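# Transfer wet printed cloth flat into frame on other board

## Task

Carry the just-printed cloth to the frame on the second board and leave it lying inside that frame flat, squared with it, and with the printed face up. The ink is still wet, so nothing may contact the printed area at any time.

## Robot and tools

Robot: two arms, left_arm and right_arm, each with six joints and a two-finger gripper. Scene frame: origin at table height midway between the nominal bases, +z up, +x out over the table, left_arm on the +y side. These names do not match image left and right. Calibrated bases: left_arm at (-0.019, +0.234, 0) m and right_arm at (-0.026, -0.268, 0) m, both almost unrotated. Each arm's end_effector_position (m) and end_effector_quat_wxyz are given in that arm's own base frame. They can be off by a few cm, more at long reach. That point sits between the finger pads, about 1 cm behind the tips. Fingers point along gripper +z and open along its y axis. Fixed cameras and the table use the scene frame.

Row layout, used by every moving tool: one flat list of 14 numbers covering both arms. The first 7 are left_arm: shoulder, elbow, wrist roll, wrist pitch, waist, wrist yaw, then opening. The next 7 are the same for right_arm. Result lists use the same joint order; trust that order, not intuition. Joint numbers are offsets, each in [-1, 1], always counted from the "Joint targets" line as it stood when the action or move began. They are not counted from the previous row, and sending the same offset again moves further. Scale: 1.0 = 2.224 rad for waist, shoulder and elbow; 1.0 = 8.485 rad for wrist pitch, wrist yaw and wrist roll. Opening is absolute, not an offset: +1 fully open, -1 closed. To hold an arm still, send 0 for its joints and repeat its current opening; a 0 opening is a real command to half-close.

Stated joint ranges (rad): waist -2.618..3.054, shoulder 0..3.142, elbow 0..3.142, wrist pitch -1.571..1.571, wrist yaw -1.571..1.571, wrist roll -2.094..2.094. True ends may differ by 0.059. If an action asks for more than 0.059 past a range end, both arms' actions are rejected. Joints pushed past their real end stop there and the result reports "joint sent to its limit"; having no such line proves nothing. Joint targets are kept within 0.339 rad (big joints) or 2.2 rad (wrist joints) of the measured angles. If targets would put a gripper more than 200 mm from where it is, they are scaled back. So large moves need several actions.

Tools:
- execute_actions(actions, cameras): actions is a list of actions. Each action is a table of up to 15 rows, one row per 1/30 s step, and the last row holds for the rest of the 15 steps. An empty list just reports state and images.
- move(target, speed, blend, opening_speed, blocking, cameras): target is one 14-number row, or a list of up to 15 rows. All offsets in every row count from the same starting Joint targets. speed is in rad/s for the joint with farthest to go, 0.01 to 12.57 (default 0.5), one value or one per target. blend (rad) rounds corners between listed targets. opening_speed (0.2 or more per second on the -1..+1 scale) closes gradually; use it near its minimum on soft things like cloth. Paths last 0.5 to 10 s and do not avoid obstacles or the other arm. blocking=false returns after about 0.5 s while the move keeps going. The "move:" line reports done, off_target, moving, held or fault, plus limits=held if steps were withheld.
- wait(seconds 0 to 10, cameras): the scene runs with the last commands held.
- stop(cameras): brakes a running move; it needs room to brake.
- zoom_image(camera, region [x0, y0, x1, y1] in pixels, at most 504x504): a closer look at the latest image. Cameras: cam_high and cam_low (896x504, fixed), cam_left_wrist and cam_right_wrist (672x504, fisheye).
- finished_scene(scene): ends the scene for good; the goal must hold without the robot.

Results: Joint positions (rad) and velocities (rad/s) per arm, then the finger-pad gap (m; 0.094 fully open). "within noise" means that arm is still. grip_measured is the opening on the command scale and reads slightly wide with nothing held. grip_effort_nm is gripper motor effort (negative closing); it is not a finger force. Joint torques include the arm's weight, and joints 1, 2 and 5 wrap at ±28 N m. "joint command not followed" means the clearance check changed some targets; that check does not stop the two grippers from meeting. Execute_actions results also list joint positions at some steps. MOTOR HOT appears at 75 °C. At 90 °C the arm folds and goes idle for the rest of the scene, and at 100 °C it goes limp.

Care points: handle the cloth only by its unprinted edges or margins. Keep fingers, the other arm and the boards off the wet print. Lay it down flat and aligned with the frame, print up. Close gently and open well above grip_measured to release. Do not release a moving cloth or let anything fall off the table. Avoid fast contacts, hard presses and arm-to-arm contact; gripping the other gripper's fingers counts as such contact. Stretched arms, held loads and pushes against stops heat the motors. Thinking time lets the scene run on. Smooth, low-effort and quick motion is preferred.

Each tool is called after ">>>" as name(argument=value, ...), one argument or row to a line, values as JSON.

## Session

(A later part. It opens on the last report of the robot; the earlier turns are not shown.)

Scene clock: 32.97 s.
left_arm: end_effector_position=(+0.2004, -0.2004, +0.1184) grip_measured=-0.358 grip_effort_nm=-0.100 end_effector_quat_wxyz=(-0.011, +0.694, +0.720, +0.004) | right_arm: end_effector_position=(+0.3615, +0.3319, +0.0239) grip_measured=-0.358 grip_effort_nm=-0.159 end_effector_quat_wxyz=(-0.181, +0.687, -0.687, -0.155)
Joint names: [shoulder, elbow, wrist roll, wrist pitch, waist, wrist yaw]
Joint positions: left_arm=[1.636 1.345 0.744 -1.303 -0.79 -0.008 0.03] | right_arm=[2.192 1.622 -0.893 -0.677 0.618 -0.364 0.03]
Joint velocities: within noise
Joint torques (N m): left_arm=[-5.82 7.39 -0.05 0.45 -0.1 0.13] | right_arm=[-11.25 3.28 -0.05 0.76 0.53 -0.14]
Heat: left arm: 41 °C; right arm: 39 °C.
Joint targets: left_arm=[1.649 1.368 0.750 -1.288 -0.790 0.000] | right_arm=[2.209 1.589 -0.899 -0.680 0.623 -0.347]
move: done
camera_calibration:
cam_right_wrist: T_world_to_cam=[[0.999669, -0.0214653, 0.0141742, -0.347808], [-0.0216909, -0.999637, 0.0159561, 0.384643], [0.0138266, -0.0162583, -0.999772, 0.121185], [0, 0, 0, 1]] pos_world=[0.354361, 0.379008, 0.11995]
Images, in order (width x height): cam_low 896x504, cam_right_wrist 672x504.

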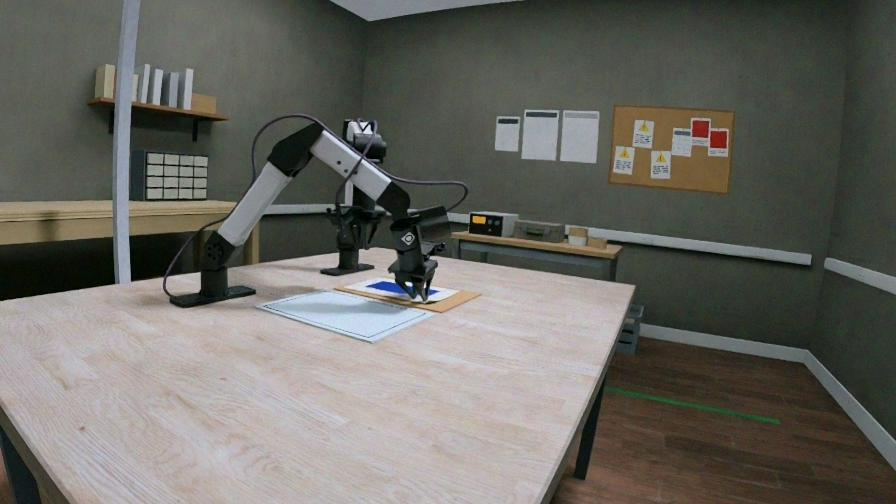

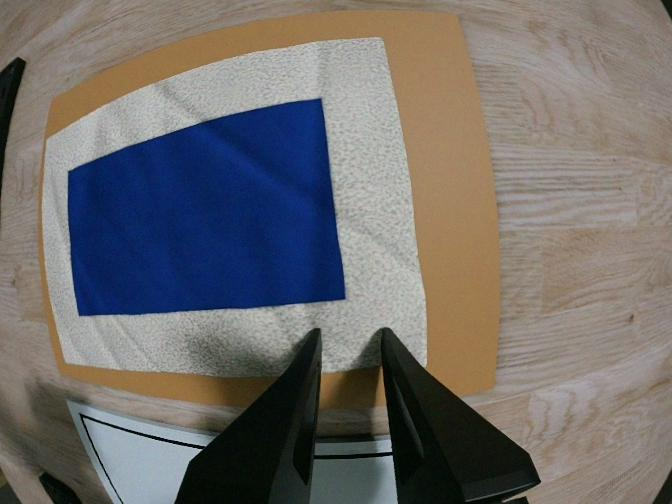

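>>> move(
  target=[0,0,0,0,0,0,-0.36,0,0,0,0,0,0,-0.8],
  opening_speed=0.3,
  cameras=["cam_right_wrist","cam_low"],
)

>>> zoom_image(
  camera="cam_low",
  region=[380, 250, 460, 310],
)

>>> zoom_image(
  camera="cam_right_wrist",
  region=[230, 200, 480, 388],
)

Scene clock: 34.90 s.
left_arm: end_effector_position=(+0.2004, -0.2004, +0.1184) grip_measured=-0.358 grip_effort_nm=-0.095 end_effector_quat_wxyz=(-0.011, +0.694, +0.720, +0.004) | right_arm: end_effector_position=(+0.3631, +0.3333, +0.0244) grip_measured=-0.797 grip_effort_nm=-0.183 end_effector_quat_wxyz=(-0.186, +0.687, -0.685, -0.155)
Joint names: [shoulder, elbow, wrist roll, wrist pitch, waist, wrist yaw]
Joint positions: left_arm=[1.636 1.345 0.744 -1.303 -0.79 -0.008 0.03] | right_arm=[2.192 1.62 -0.893 -0.665 0.618 -0.366 0.01]
Joint velocities: within noise
Joint torques (N m): left_arm=[-5.83 7.39 -0.04 0.45 -0.06 0.13] | right_arm=[-11.22 3.32 -0.1 0.6 0.53 -0.13]
Heat: left arm: 41 °C; right arm: 39 °C.
Joint targets: left_arm=[1.649 1.368 0.750 -1.288 -0.790 0.000] | right_arm=[2.209 1.589 -0.899 -0.680 0.623 -0.347]
move: done
camera_calibration:
cam_right_wrist: T_world_to_cam=[[0.999543, -0.0211371, 0.0216186, -0.349626], [-0.0213293, -0.999735, 0.00870033, 0.386174], [0.0214289, -0.00915746, -0.999728, 0.116584], [0, 0, 0, 1]] pos_world=[0.355204, 0.379749, 0.12075]
Images, in order (width x height): cam_low 896x504, cam_right_wrist 672x504.

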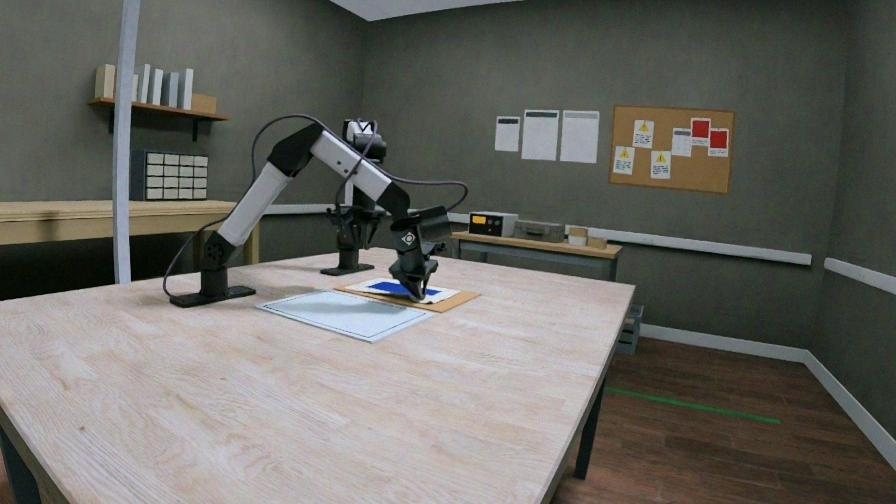

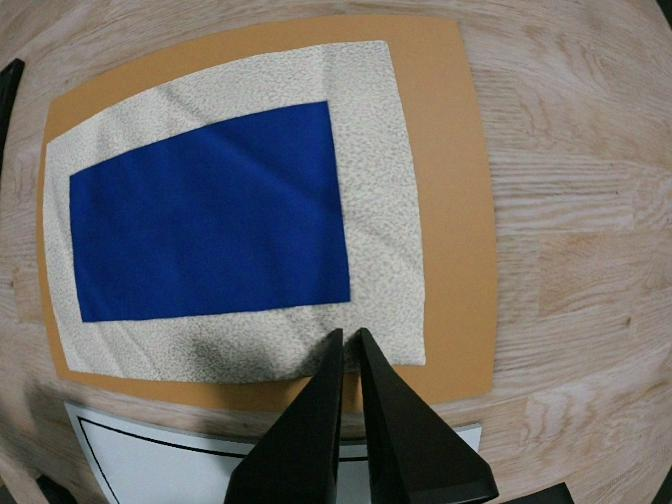

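Scaled by 6.300 from the camera's 896x504 image, which has a finer 1280x720 frame.

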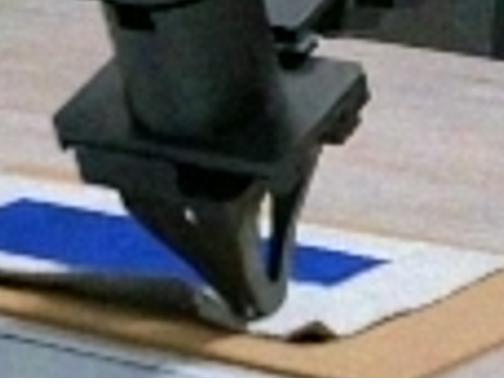

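Scaled by 2.016 from the camera's 672x504 image, which has a finer 960x720 frame.

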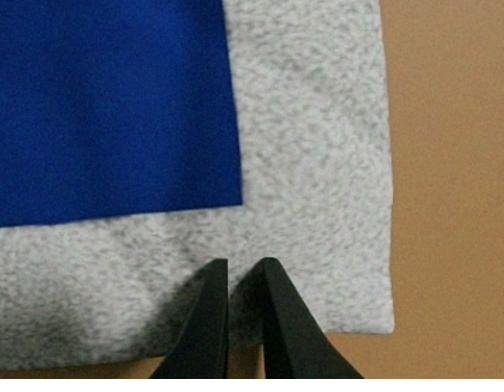

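>>> move(
  target=[0,0,0,0,0,0,-0.36,0,0,0,0,0,0,-1.0],
  opening_speed=0.2,
  cameras=["cam_right_wrist","cam_low"],
)

>>> zoom_image(
  camera="cam_low",
  region=[380, 250, 460, 310],
)

>>> zoom_image(
  camera="cam_right_wrist",
  region=[230, 200, 480, 388],
)

Scene clock: 36.23 s.
left_arm: end_effector_position=(+0.2004, -0.2004, +0.1184) grip_measured=-0.358 grip_effort_nm=-0.095 end_effector_quat_wxyz=(-0.011, +0.694, +0.720, +0.004) | right_arm: end_effector_position=(+0.3631, +0.3333, +0.0244) grip_measured=-0.987 grip_effort_nm=-0.740 end_effector_quat_wxyz=(-0.186, +0.687, -0.685, -0.155)
Joint names: [shoulder, elbow, wrist roll, wrist pitch, waist, wrist yaw]
Joint positions: left_arm=[1.636 1.345 0.744 -1.303 -0.79 -0.008 0.03] | right_arm=[2.192 1.62 -0.893 -0.665 0.618 -0.366 0.001]
Joint velocities: within noise
Joint torques (N m): left_arm=[-5.85 7.41 -0.04 0.45 -0.08 0.13] | right_arm=[-11.26 3.38 -0.07 0.66 0.51 -0.12]
Heat: left arm: 41 °C; right arm: 39 °C.
Joint targets: left_arm=[1.649 1.368 0.750 -1.288 -0.790 0.000] | right_arm=[2.209 1.589 -0.899 -0.680 0.623 -0.347]
move: done
camera_calibration:
cam_right_wrist: T_world_to_cam=[[0.999543, -0.0211371, 0.0216186, -0.349626], [-0.0213293, -0.999735, 0.00870033, 0.386174], [0.0214289, -0.00915746, -0.999728, 0.116584], [0, 0, 0, 1]] pos_world=[0.355204, 0.379749, 0.12075]
Images, in order (width x height): cam_low 896x504, cam_right_wrist 672x504.

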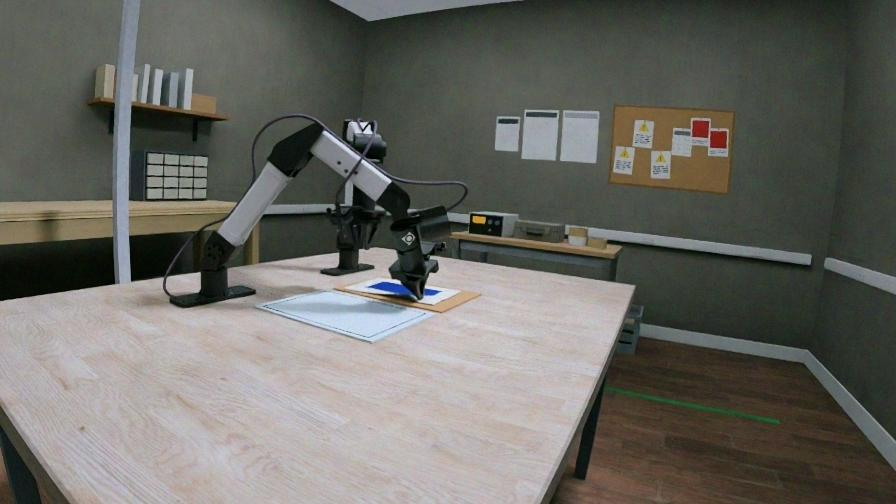

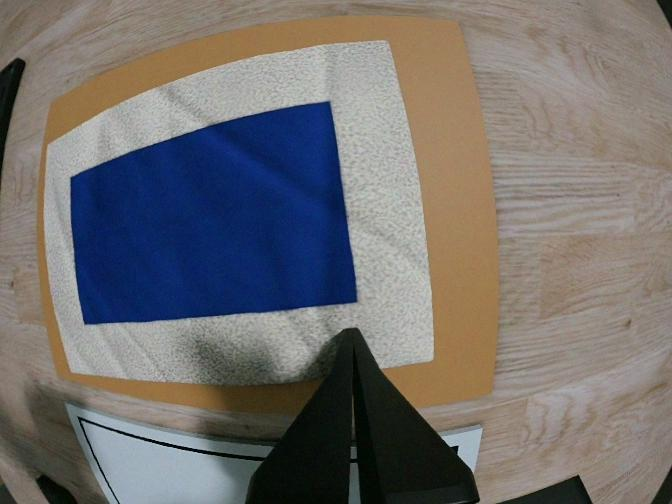

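Scaled by 6.300 from the camera's 896x504 image, which has a finer 1280x720 frame.

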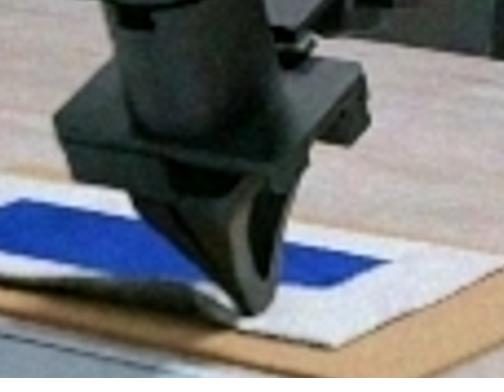

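Scaled by 2.016 from the camera's 672x504 image, which has a finer 960x720 frame.

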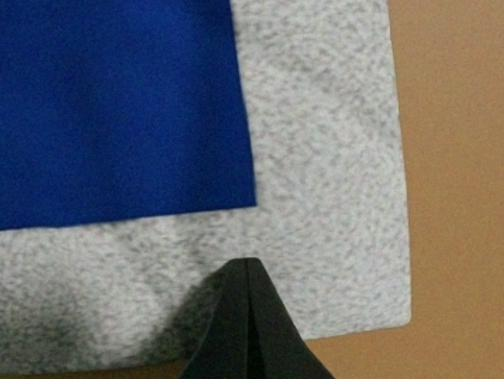

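>>> move(
  target=[0,0,0,0,0,0,-0.36,0,0.0585,0,-0.0153,0,0,-1.0],
  speed=0.15,
  cameras=["cam_right_wrist","cam_low"],
)

>>> zoom_image(
  camera="cam_low",
  region=[360, 240, 480, 320],
)

>>> zoom_image(
  camera="cam_right_wrist",
  region=[230, 200, 480, 388],
)

Scene clock: 37.90 s.
left_arm: end_effector_position=(+0.2004, -0.2004, +0.1184) grip_measured=-0.358 grip_effort_nm=-0.095 end_effector_quat_wxyz=(-0.011, +0.694, +0.720, +0.004) | right_arm: end_effector_position=(+0.3564, +0.3273, +0.0359) grip_measured=-0.987 grip_effort_nm=-0.740 end_effector_quat_wxyz=(-0.156, +0.686, -0.693, -0.157)
Joint names: [shoulder, elbow, wrist roll, wrist pitch, waist, wrist yaw]
Joint positions: left_arm=[1.636 1.345 0.744 -1.303 -0.79 -0.008 0.03] | right_arm=[2.192 1.688 -0.893 -0.796 0.618 -0.36 0.001]
Joint velocities: within noise
Joint torques (N m): left_arm=[-5.85 7.38 -0.04 0.45 -0.08 0.12] | right_arm=[-11.25 8.27 -0.09 0.53 0.7 -0.18]
Heat: left arm: 41 °C; right arm: 39 °C.
Joint targets: left_arm=[1.649 1.368 0.750 -1.288 -0.790 0.000] | right_arm=[2.209 1.719 -0.899 -0.809 0.623 -0.347]
move: done
camera_calibration:
cam_right_wrist: T_world_to_cam=[[0.999427, -0.0227829, -0.0250462, -0.341056], [-0.021477, -0.998456, 0.0512264, 0.378029], [-0.0261746, -0.0506591, -0.998373, 0.158622], [0, 0, 0, 1]] pos_world=[0.353131, 0.37771, 0.130457]
Images, in order (width x height): cam_low 896x504, cam_right_wrist 672x504.

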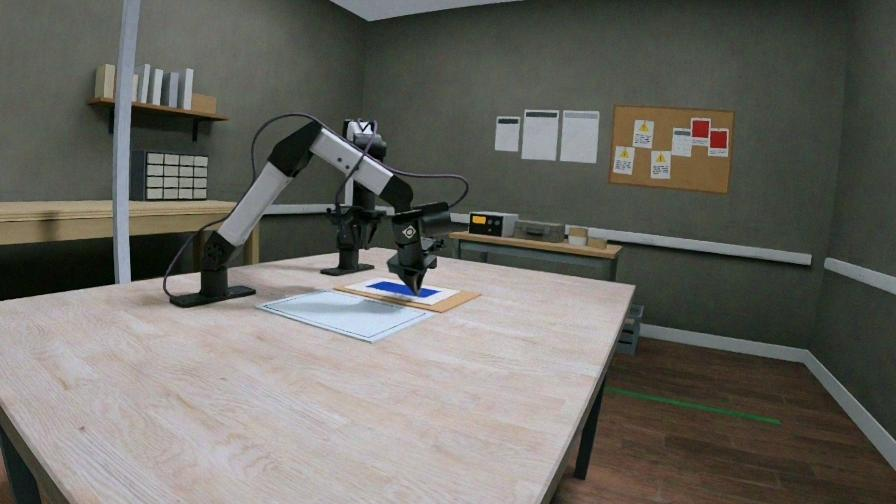

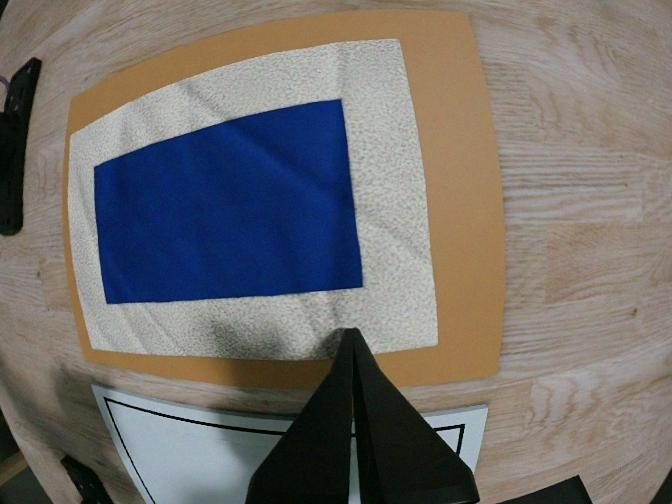

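Scaled by 4.200 from the camera's 896x504 image, which has a finer 1280x720 frame.

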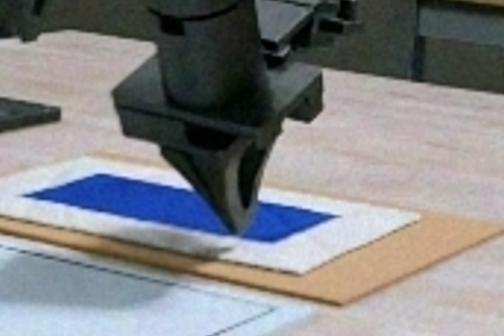

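Scaled by 2.016 from the camera's 672x504 image, which has a finer 960x720 frame.

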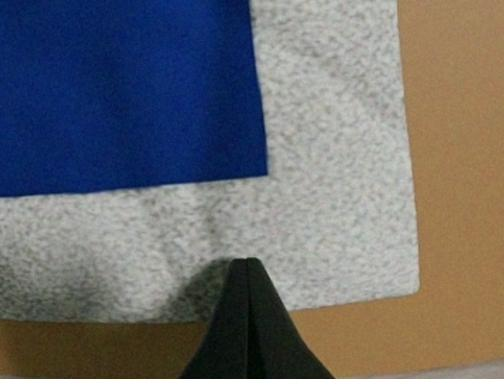

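>>> move(
  target=[
    [-0.1421,-0.0960,0,-0.0123,0.2451,0,-0.36,0,0.0899,0,-0.0236,0,0,-0.36],
    [-0.1421,-0.0960,0,-0.0123,0.2451,0,-0.36,-0.0397,0.0462,0.1928,-0.0237,0.0929,0.0700,-0.36],
    [-0.1421,-0.0960,0,-0.0123,0.2451,0,-0.36,-0.0335,0.0030,0.1928,-0.0107,0.0929,0.0700,-0.36],
  ],
  speed=0.7,
)

>>> zoom_image(
  camera="cam_right_wrist",
  region=[180, 180, 480, 400],
)

Scene clock: 44.03 s.
left_arm: end_effector_position=(+0.2095, -0.0527, +0.1392) grip_measured=-0.358 grip_effort_nm=-0.100 end_effector_quat_wxyz=(+0.005, +0.477, +0.879, +0.004) | right_arm: end_effector_position=(+0.3502, +0.3201, +0.0571) grip_measured=-0.362 grip_effort_nm=0.100 end_effector_quat_wxyz=(+0.170, -0.033, +0.985, +0.002)
Joint names: [shoulder, elbow, wrist roll, wrist pitch, waist, wrist yaw]
Joint positions: left_arm=[1.347 1.163 0.744 -1.376 -0.25 -0.005 0.03] | right_arm=[2.153 1.74 0.73 -0.911 0.826 0.237 0.03]
Joint velocities: within noise
Joint torques (N m): left_arm=[-5.39 4.96 -0.05 0.16 0.42 0.1] | right_arm=[-14.2 4.77 0.01 0.73 0.42 0.25]
Heat: left arm: 41 °C; right arm: 39 °C.
Joint targets: left_arm=[1.333 1.154 0.750 -1.393 -0.245 0.000] | right_arm=[2.135 1.725 0.737 -0.900 0.830 0.247]
move: done
camera_calibration:
cam_left_wrist: T_world_to_cam=[[-0.848528, -0.529104, -0.00706484, 0.152933], [-0.468389, 0.744813, 0.475252, 0.116801], [-0.246196, 0.406574, -0.879821, 0.30033], [0, 0, 0, 1]] pos_world=[0.258416, -0.128184, 0.209807]
cam_right_wrist: T_world_to_cam=[[0.0496932, -0.99868, -0.0130034, 0.309776], [-0.986493, -0.0511131, 0.155627, 0.39834], [-0.156086, 0.00509411, -0.98773, 0.206369], [0, 0, 0, 1]] pos_world=[0.409777, 0.328676, 0.145873]

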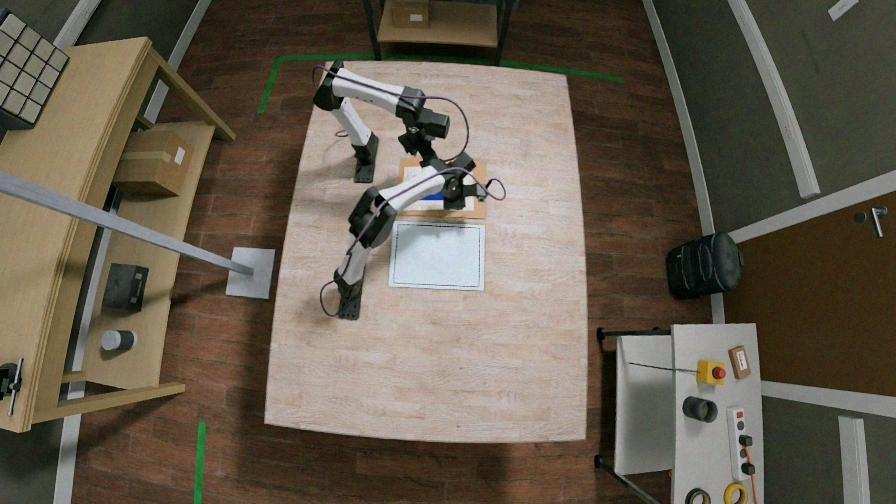

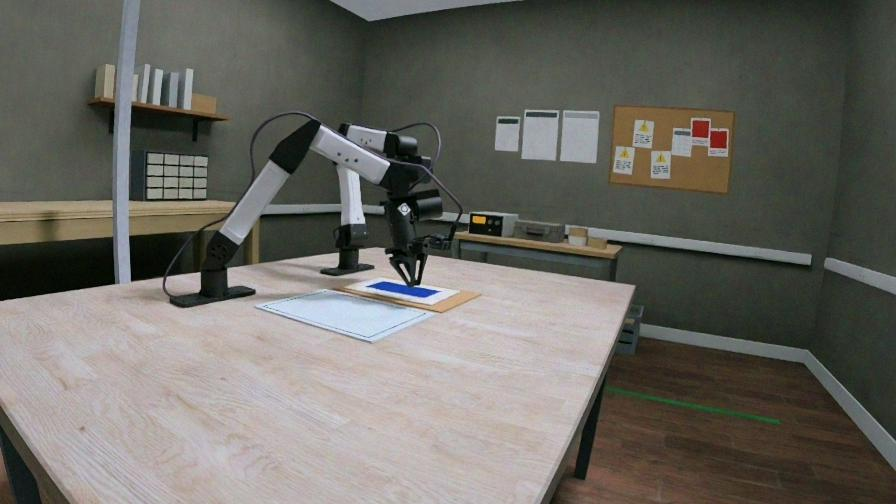

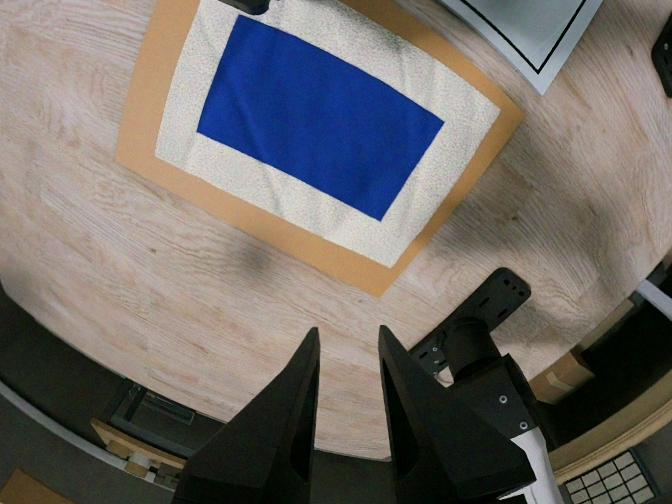

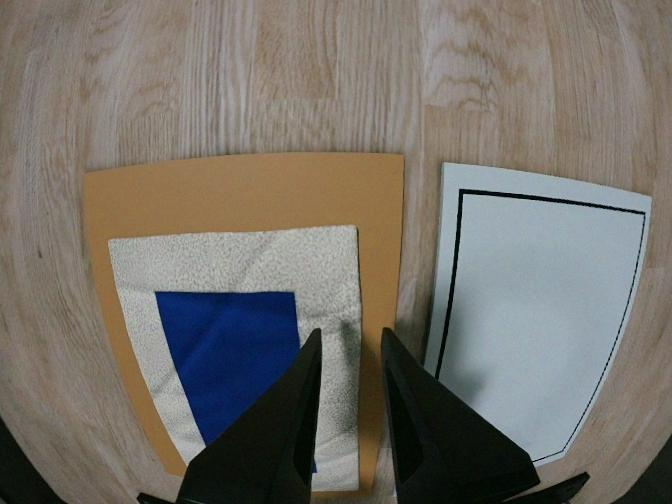

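Scaled by 1.680 from the camera's 672x504 image, which has a finer 960x720 frame.

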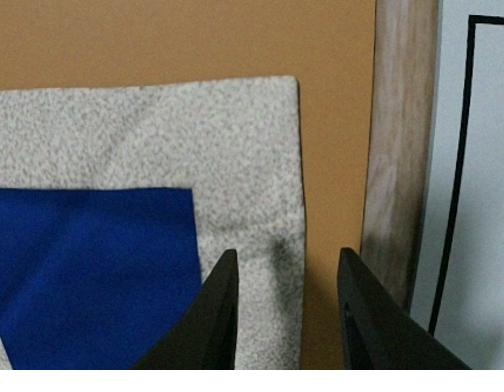

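>>> move(
  target=[0,0,0,0,0,0,-0.36,0.0108,-0.0313,0,0.0110,-0.0020,0,-0.36],
  speed=0.2,
  cameras=["cam_right_wrist","cam_low"],
)

>>> zoom_image(
  camera="cam_right_wrist",
  region=[180, 180, 480, 400],
)

>>> zoom_image(
  camera="cam_low",
  region=[360, 240, 480, 320],
)

Scene clock: 45.77 s.
left_arm: end_effector_position=(+0.2095, -0.0527, +0.1392) grip_measured=-0.358 grip_effort_nm=-0.095 end_effector_quat_wxyz=(+0.005, +0.477, +0.879, +0.004) | right_arm: end_effector_position=(+0.3522, +0.3221, +0.0424) grip_measured=-0.362 grip_effort_nm=0.100 end_effector_quat_wxyz=(+0.179, -0.031, +0.983, +0.012)
Joint names: [shoulder, elbow, wrist roll, wrist pitch, waist, wrist yaw]
Joint positions: left_arm=[1.347 1.163 0.744 -1.376 -0.25 -0.005 0.03] | right_arm=[2.153 1.674 0.73 -0.817 0.826 0.238 0.03]
Joint velocities: within noise
Joint torques (N m): left_arm=[-5.41 5 -0.06 0.16 0.4 0.11] | right_arm=[-11.95 4.55 0.01 0.78 0.05 0.23]
Heat: left arm: 41 °C; right arm: 39 °C.
Joint targets: left_arm=[1.333 1.154 0.750 -1.393 -0.245 0.000] | right_arm=[2.159 1.656 0.737 -0.807 0.825 0.247]
move: done
camera_calibration:
cam_right_wrist: T_world_to_cam=[[0.0497176, -0.998254, -0.0319011, 0.31225], [-0.989224, -0.0536215, 0.136235, 0.405272], [-0.137707, 0.0247841, -0.990163, 0.179388], [0, 0, 0, 1]] pos_world=[0.410083, 0.32899, 0.132373]
Images, in order (width x height): cam_low 896x504, cam_right_wrist 672x504.

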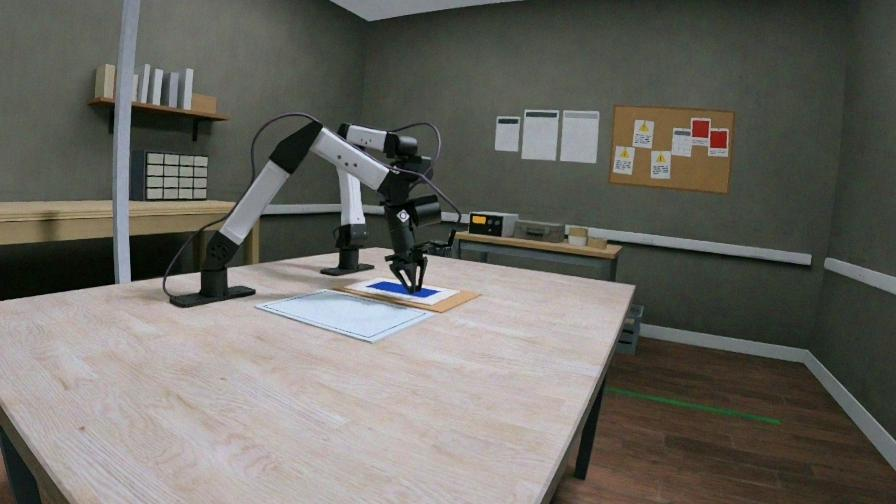

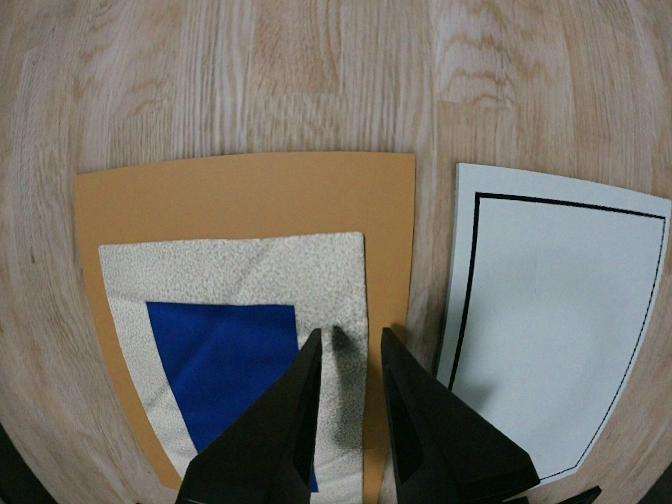

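Scaled by 1.680 from the camera's 672x504 image, which has a finer 960x720 frame.

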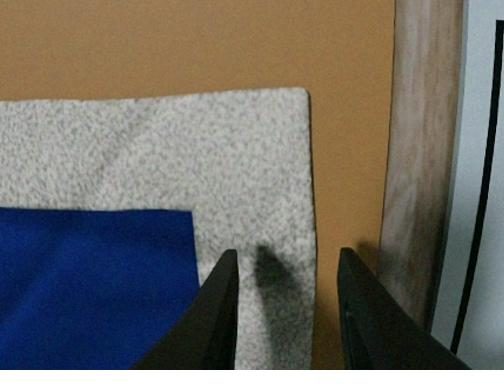

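Scaled by 4.200 from the camera's 896x504 image, which has a finer 1280x720 frame.

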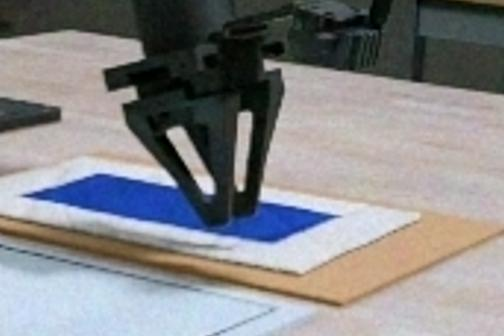

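>>> move(
  target=[0,0,0,0,0,0,-0.36,0,-0.0250,0,0.0066,-0.0058,0,-0.36],
  speed=0.15,
  cameras=["cam_right_wrist","cam_low"],
)

>>> zoom_image(
  camera="cam_right_wrist",
  region=[180, 180, 480, 400],
)

>>> zoom_image(
  camera="cam_low",
  region=[380, 250, 460, 310],
)

Scene clock: 47.20 s.
left_arm: end_effector_position=(+0.2095, -0.0527, +0.1392) grip_measured=-0.358 grip_effort_nm=-0.095 end_effector_quat_wxyz=(+0.005, +0.477, +0.879, +0.004) | right_arm: end_effector_position=(+0.3520, +0.3169, +0.0289) grip_measured=-0.362 grip_effort_nm=0.095 end_effector_quat_wxyz=(+0.180, -0.027, +0.983, +0.011)
Joint names: [shoulder, elbow, wrist roll, wrist pitch, waist, wrist yaw]
Joint positions: left_arm=[1.347 1.163 0.744 -1.376 -0.25 -0.005 0.03] | right_arm=[2.153 1.618 0.73 -0.761 0.819 0.238 0.03]
Joint velocities: within noise
Joint torques (N m): left_arm=[-5.39 4.97 -0.05 0.17 0.42 0.1] | right_arm=[-11.89 4.42 0.03 0.79 -0.39 0.25]
Heat: left arm: 41 °C; right arm: 39 °C.
Joint targets: left_arm=[1.333 1.154 0.750 -1.393 -0.245 0.000] | right_arm=[2.159 1.600 0.737 -0.751 0.813 0.247]
move: done
camera_calibration:
cam_right_wrist: T_world_to_cam=[[0.0424274, -0.998583, -0.0321226, 0.30926], [-0.989628, -0.04642, 0.135946, 0.404583], [-0.137244, 0.0260216, -0.990195, 0.165563], [0, 0, 0, 1]] pos_world=[0.409989, 0.323295, 0.118873]
Images, in order (width x height): cam_low 896x504, cam_right_wrist 672x504.

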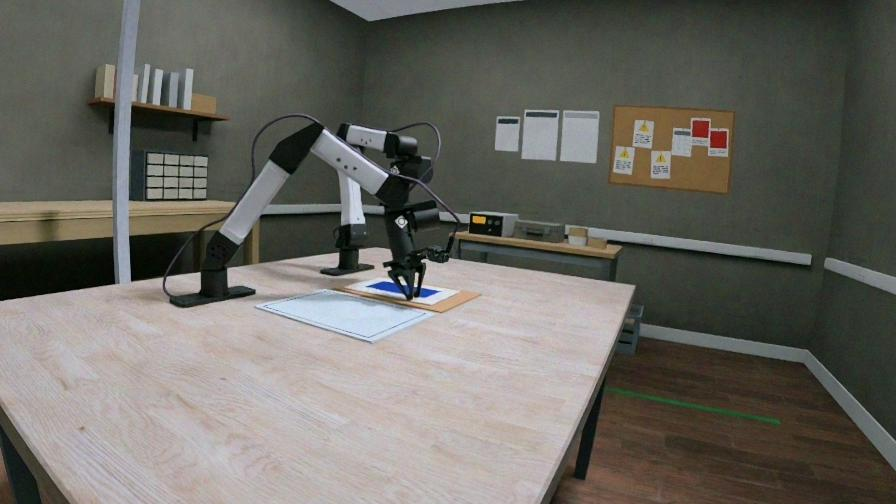

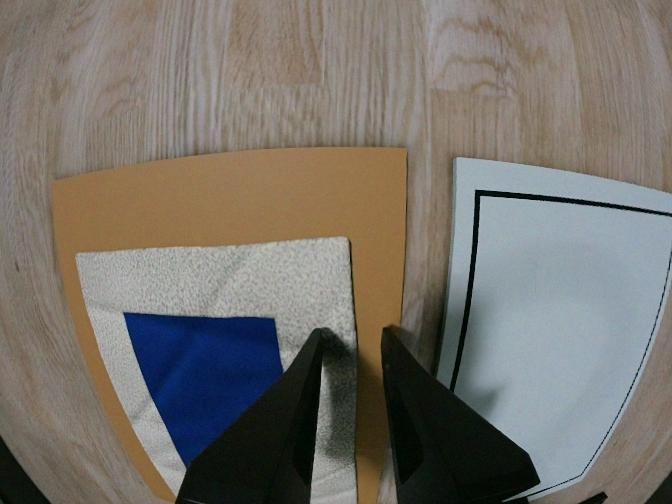

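Scaled by 1.680 from the camera's 672x504 image, which has a finer 960x720 frame.

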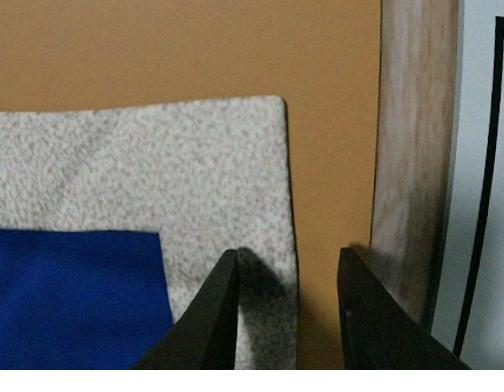

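Scaled by 6.300 from the camera's 896x504 image, which has a finer 1280x720 frame.

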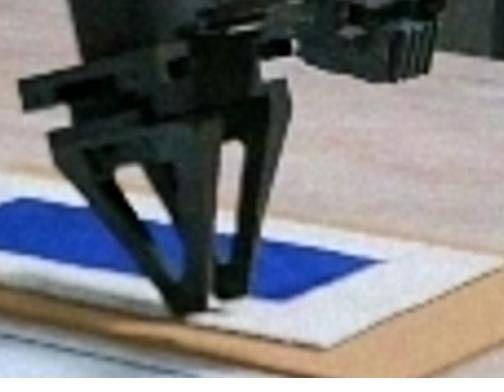

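>>> move(
  target=[0,0,0,0,0,0,-0.36,0,-0.0090,0,0.0024,0,0,-0.36],
  speed=0.1,
  cameras=["cam_low"],
)

>>> move(
  target=[0,0,0,0,0,0,-0.36,0,-0.0110,0,0.0030,0,0,-0.36],
  speed=0.1,
  cameras=["cam_right_wrist","cam_low"],
)

>>> zoom_image(
  camera="cam_right_wrist",
  region=[180, 180, 480, 400],
)

>>> zoom_image(
  camera="cam_low",
  region=[380, 250, 460, 310],
)

Scene clock: 48.33 s.
left_arm: end_effector_position=(+0.2094, -0.0527, +0.1392) grip_measured=-0.358 grip_effort_nm=-0.100 end_effector_quat_wxyz=(+0.005, +0.477, +0.879, +0.004) | right_arm: end_effector_position=(+0.3520, +0.3166, +0.0251) grip_measured=-0.362 grip_effort_nm=0.095 end_effector_quat_wxyz=(+0.181, -0.027, +0.983, +0.012)
Joint names: [shoulder, elbow, wrist roll, wrist pitch, waist, wrist yaw]
Joint positions: left_arm=[1.347 1.163 0.744 -1.376 -0.25 -0.005 0.03] | right_arm=[2.153 1.601 0.73 -0.739 0.819 0.239 0.03]
Joint velocities: within noise
Joint torques (N m): left_arm=[-5.38 4.97 -0.05 0.16 0.42 0.11] | right_arm=[-11.85 4.22 0.05 0.74 -0.34 0.23]
Heat: left arm: 41 °C; right arm: 39 °C.
Joint targets: left_arm=[1.333 1.154 0.750 -1.393 -0.245 0.000] | right_arm=[2.159 1.580 0.737 -0.731 0.813 0.247]
move: done
Images, in order (width x height): cam_low 896x504.

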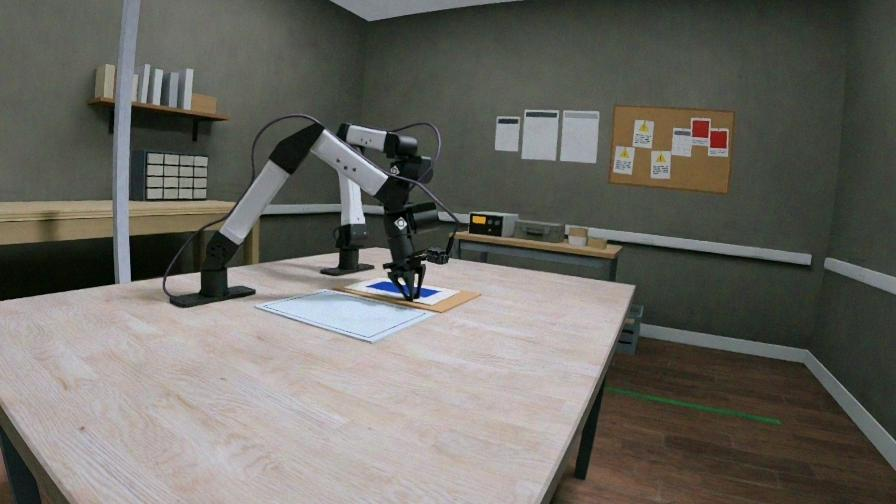

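Scene clock: 49.27 s.
left_arm: end_effector_position=(+0.2094, -0.0527, +0.1392) grip_measured=-0.358 grip_effort_nm=-0.100 end_effector_quat_wxyz=(+0.005, +0.477, +0.879, +0.004) | right_arm: end_effector_position=(+0.3560, +0.3188, +0.0237) grip_measured=-0.362 grip_effort_nm=0.095 end_effector_quat_wxyz=(+0.193, -0.024, +0.981, +0.018)
Joint names: [shoulder, elbow, wrist roll, wrist pitch, waist, wrist yaw]
Joint positions: left_arm=[1.347 1.163 0.744 -1.376 -0.25 -0.005 0.03] | right_arm=[2.153 1.586 0.731 -0.701 0.819 0.247 0.03]
Joint velocities: within noise
Joint torques (N m): left_arm=[-5.39 4.97 -0.05 0.17 0.4 0.1] | right_arm=[-11.86 3.4 0.01 0.68 -0.25 0.11]
Heat: left arm: 41 °C; right arm: 39 °C.
Joint targets: left_arm=[1.333 1.154 0.750 -1.393 -0.245 0.000] | right_arm=[2.159 1.556 0.737 -0.705 0.813 0.247]
move: done
camera_calibration:
cam_right_wrist: T_world_to_cam=[[0.0396617, -0.99815, -0.0460899, 0.311969], [-0.99301, -0.0445052, 0.109317, 0.410475], [-0.111166, 0.0414321, -0.992938, 0.146701], [0, 0, 0, 1]] pos_world=[0.41154, 0.323582, 0.115172]
Images, in order (width x height): cam_low 896x504, cam_right_wrist 672x504.

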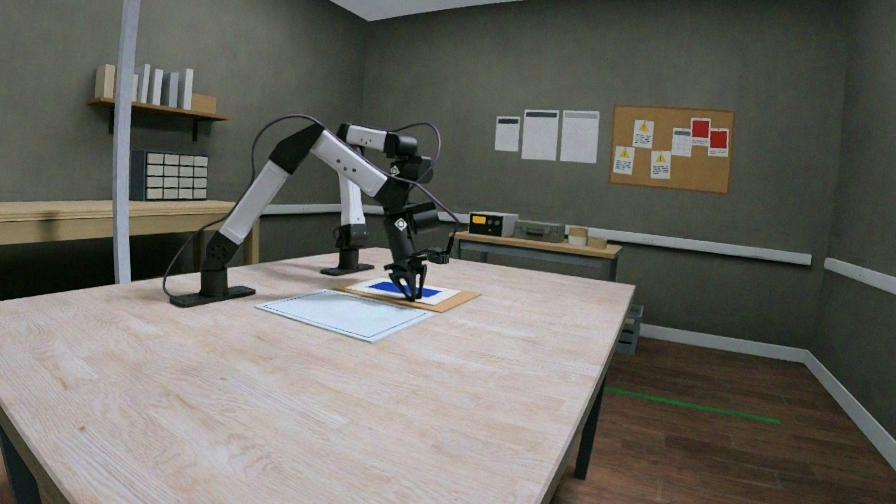

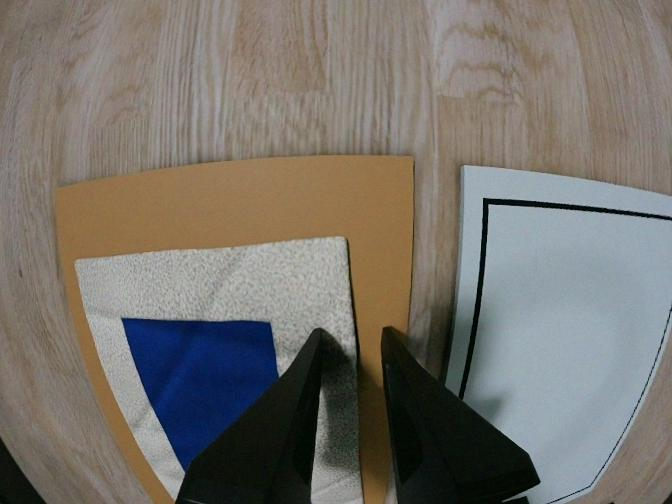

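Scaled by 1.680 from the camera's 672x504 image, which has a finer 960x720 frame.

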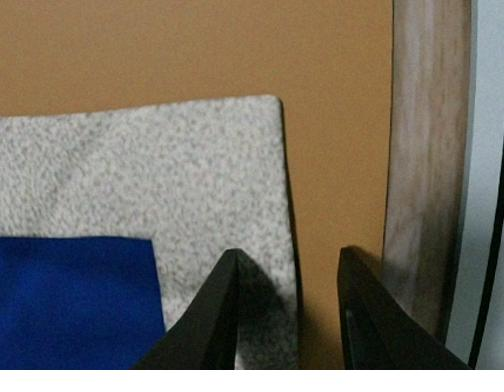

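Scaled by 6.300 from the camera's 896x504 image, which has a finer 1280x720 frame.

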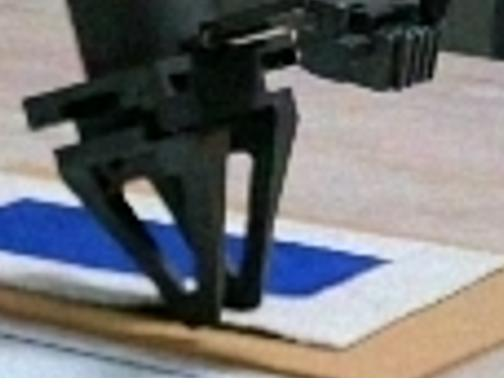

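>>> move(
  target=[0,0,0,0,0,0,-0.36,0,-0.0045,0,0,0,0,-0.85],
  opening_speed=0.3,
  speed=0.1,
  cameras=["cam_right_wrist","cam_low"],
)

>>> zoom_image(
  camera="cam_right_wrist",
  region=[180, 180, 480, 400],
)

>>> zoom_image(
  camera="cam_low",
  region=[380, 250, 460, 310],
)

Scene clock: 51.33 s.
left_arm: end_effector_position=(+0.2094, -0.0527, +0.1392) grip_measured=-0.358 grip_effort_nm=-0.090 end_effector_quat_wxyz=(+0.005, +0.477, +0.879, +0.004) | right_arm: end_effector_position=(+0.3597, +0.3224, +0.0241) grip_measured=-0.846 grip_effort_nm=-0.237 end_effector_quat_wxyz=(+0.202, -0.022, +0.979, +0.026)
Joint names: [shoulder, elbow, wrist roll, wrist pitch, waist, wrist yaw]
Joint positions: left_arm=[1.347 1.163 0.744 -1.376 -0.25 -0.005 0.03] | right_arm=[2.153 1.58 0.732 -0.67 0.819 0.249 0.007]
Joint velocities: within noise
Joint torques (N m): left_arm=[-5.41 4.97 -0.05 0.16 0.42 0.11] | right_arm=[-11.85 3.1 0.01 0.44 -0.32 0.12]
Heat: left arm: 41 °C; right arm: 39 °C.
Joint targets: left_arm=[1.333 1.154 0.750 -1.393 -0.245 0.000] | right_arm=[2.159 1.546 0.737 -0.705 0.813 0.247]
move: done
camera_calibration:
cam_right_wrist: T_world_to_cam=[[0.0399071, -0.997242, -0.0625729, 0.315477], [-0.99484, -0.0455007, 0.0906776, 0.415744], [-0.0932747, 0.0586314, -0.993913, 0.135462], [0, 0, 0, 1]] pos_world=[0.413644, 0.325581, 0.116679]
Images, in order (width x height): cam_low 896x504, cam_right_wrist 672x504.

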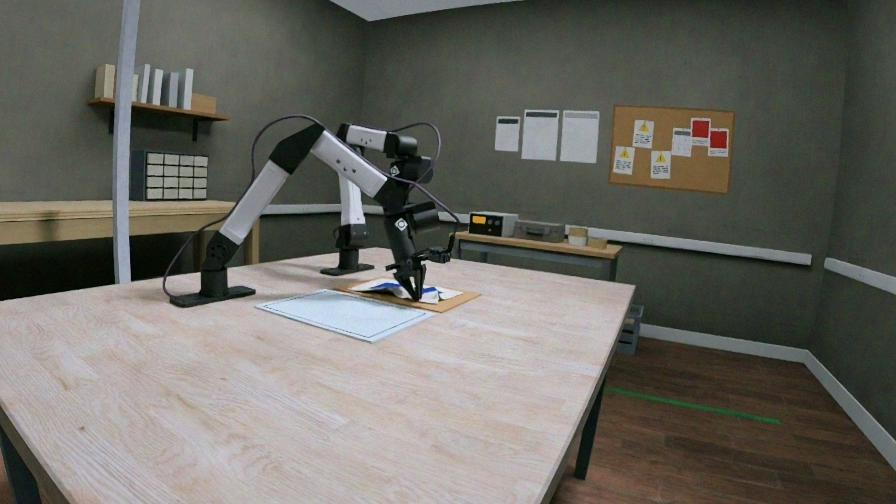

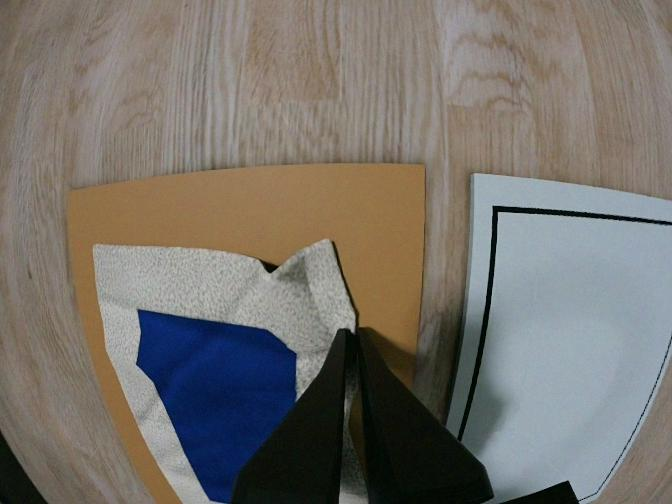

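Scaled by 1.680 from the camera's 672x504 image, which has a finer 960x720 frame.

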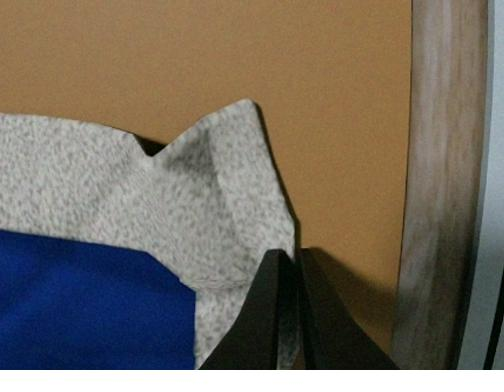

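Scaled by 6.300 from the camera's 896x504 image, which has a finer 1280x720 frame.

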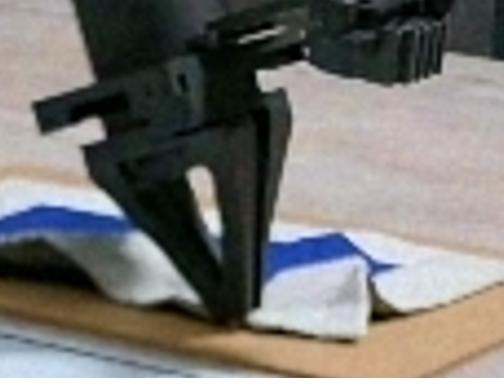

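>>> move(
  target=[0,0,0,0,0,0,-0.36,0,0,0,0,0,0,-1.0],
  opening_speed=0.2,
  speed=0.1,
  cameras=["cam_right_wrist","cam_low"],
)

>>> zoom_image(
  camera="cam_right_wrist",
  region=[180, 180, 480, 400],
)

>>> zoom_image(
  camera="cam_low",
  region=[370, 240, 460, 310],
)

Scene clock: 52.60 s.
left_arm: end_effector_position=(+0.2094, -0.0527, +0.1392) grip_measured=-0.358 grip_effort_nm=-0.095 end_effector_quat_wxyz=(+0.005, +0.477, +0.879, +0.004) | right_arm: end_effector_position=(+0.3607, +0.3227, +0.0245) grip_measured=-0.987 grip_effort_nm=-0.735 end_effector_quat_wxyz=(+0.204, -0.022, +0.978, +0.027)
Joint names: [shoulder, elbow, wrist roll, wrist pitch, waist, wrist yaw]
Joint positions: left_arm=[1.347 1.163 0.744 -1.376 -0.25 -0.005 0.03] | right_arm=[2.152 1.578 0.732 -0.664 0.819 0.252 0.001]
Joint velocities: within noise
Joint torques (N m): left_arm=[-5.38 4.98 -0.05 0.16 0.42 0.1] | right_arm=[-11.97 3.29 -0.01 0.39 -0.35 0.1]
Heat: left arm: 41 °C; right arm: 39 °C.
Joint targets: left_arm=[1.333 1.154 0.750 -1.393 -0.245 0.000] | right_arm=[2.159 1.546 0.737 -0.705 0.813 0.247]
move: off_target (right_arm); right_arm: the wrist pitch is farthest, 0.041 rad from its target
camera_calibration:
cam_right_wrist: T_world_to_cam=[[0.0392078, -0.997163, -0.0642573, 0.316075], [-0.995395, -0.0446062, 0.0848523, 0.416739], [-0.0874778, 0.0606345, -0.994319, 0.133187], [0, 0, 0, 1]] pos_world=[0.414078, 0.325692, 0.11738]
Images, in order (width x height): cam_low 896x504, cam_right_wrist 672x504.

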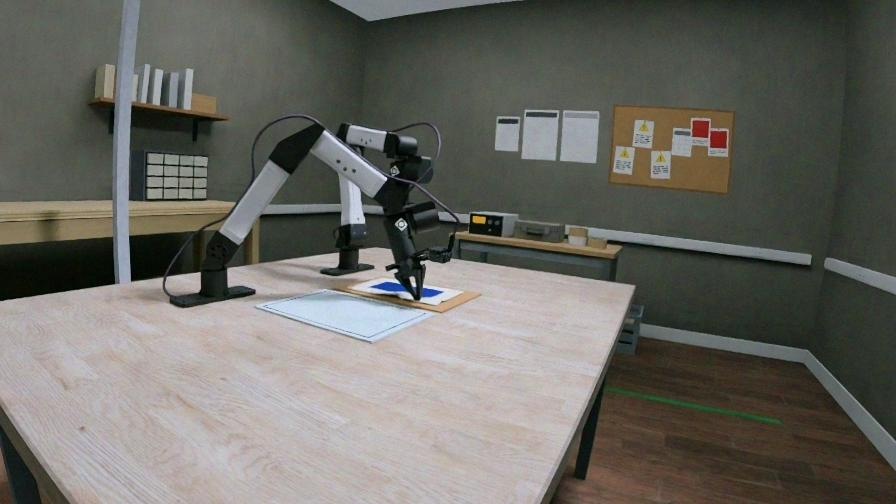

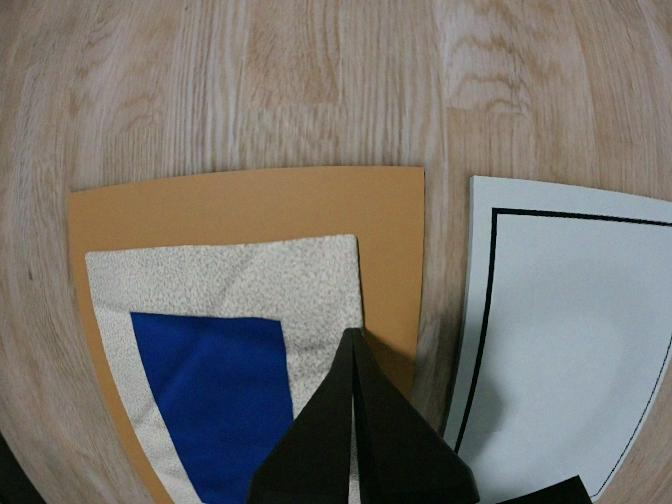

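Scaled by 1.680 from the camera's 672x504 image, which has a finer 960x720 frame.

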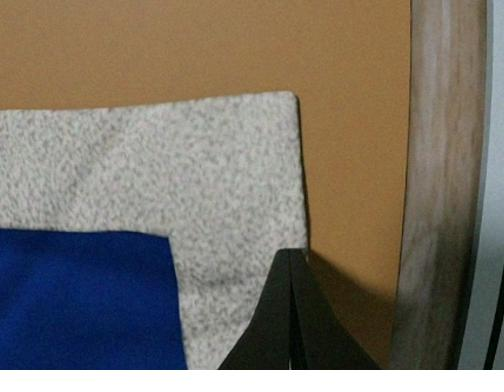

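Scaled by 5.600 from the camera's 896x504 image, which has a finer 1280x720 frame.

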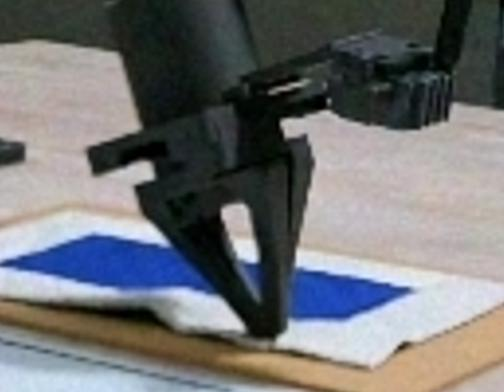

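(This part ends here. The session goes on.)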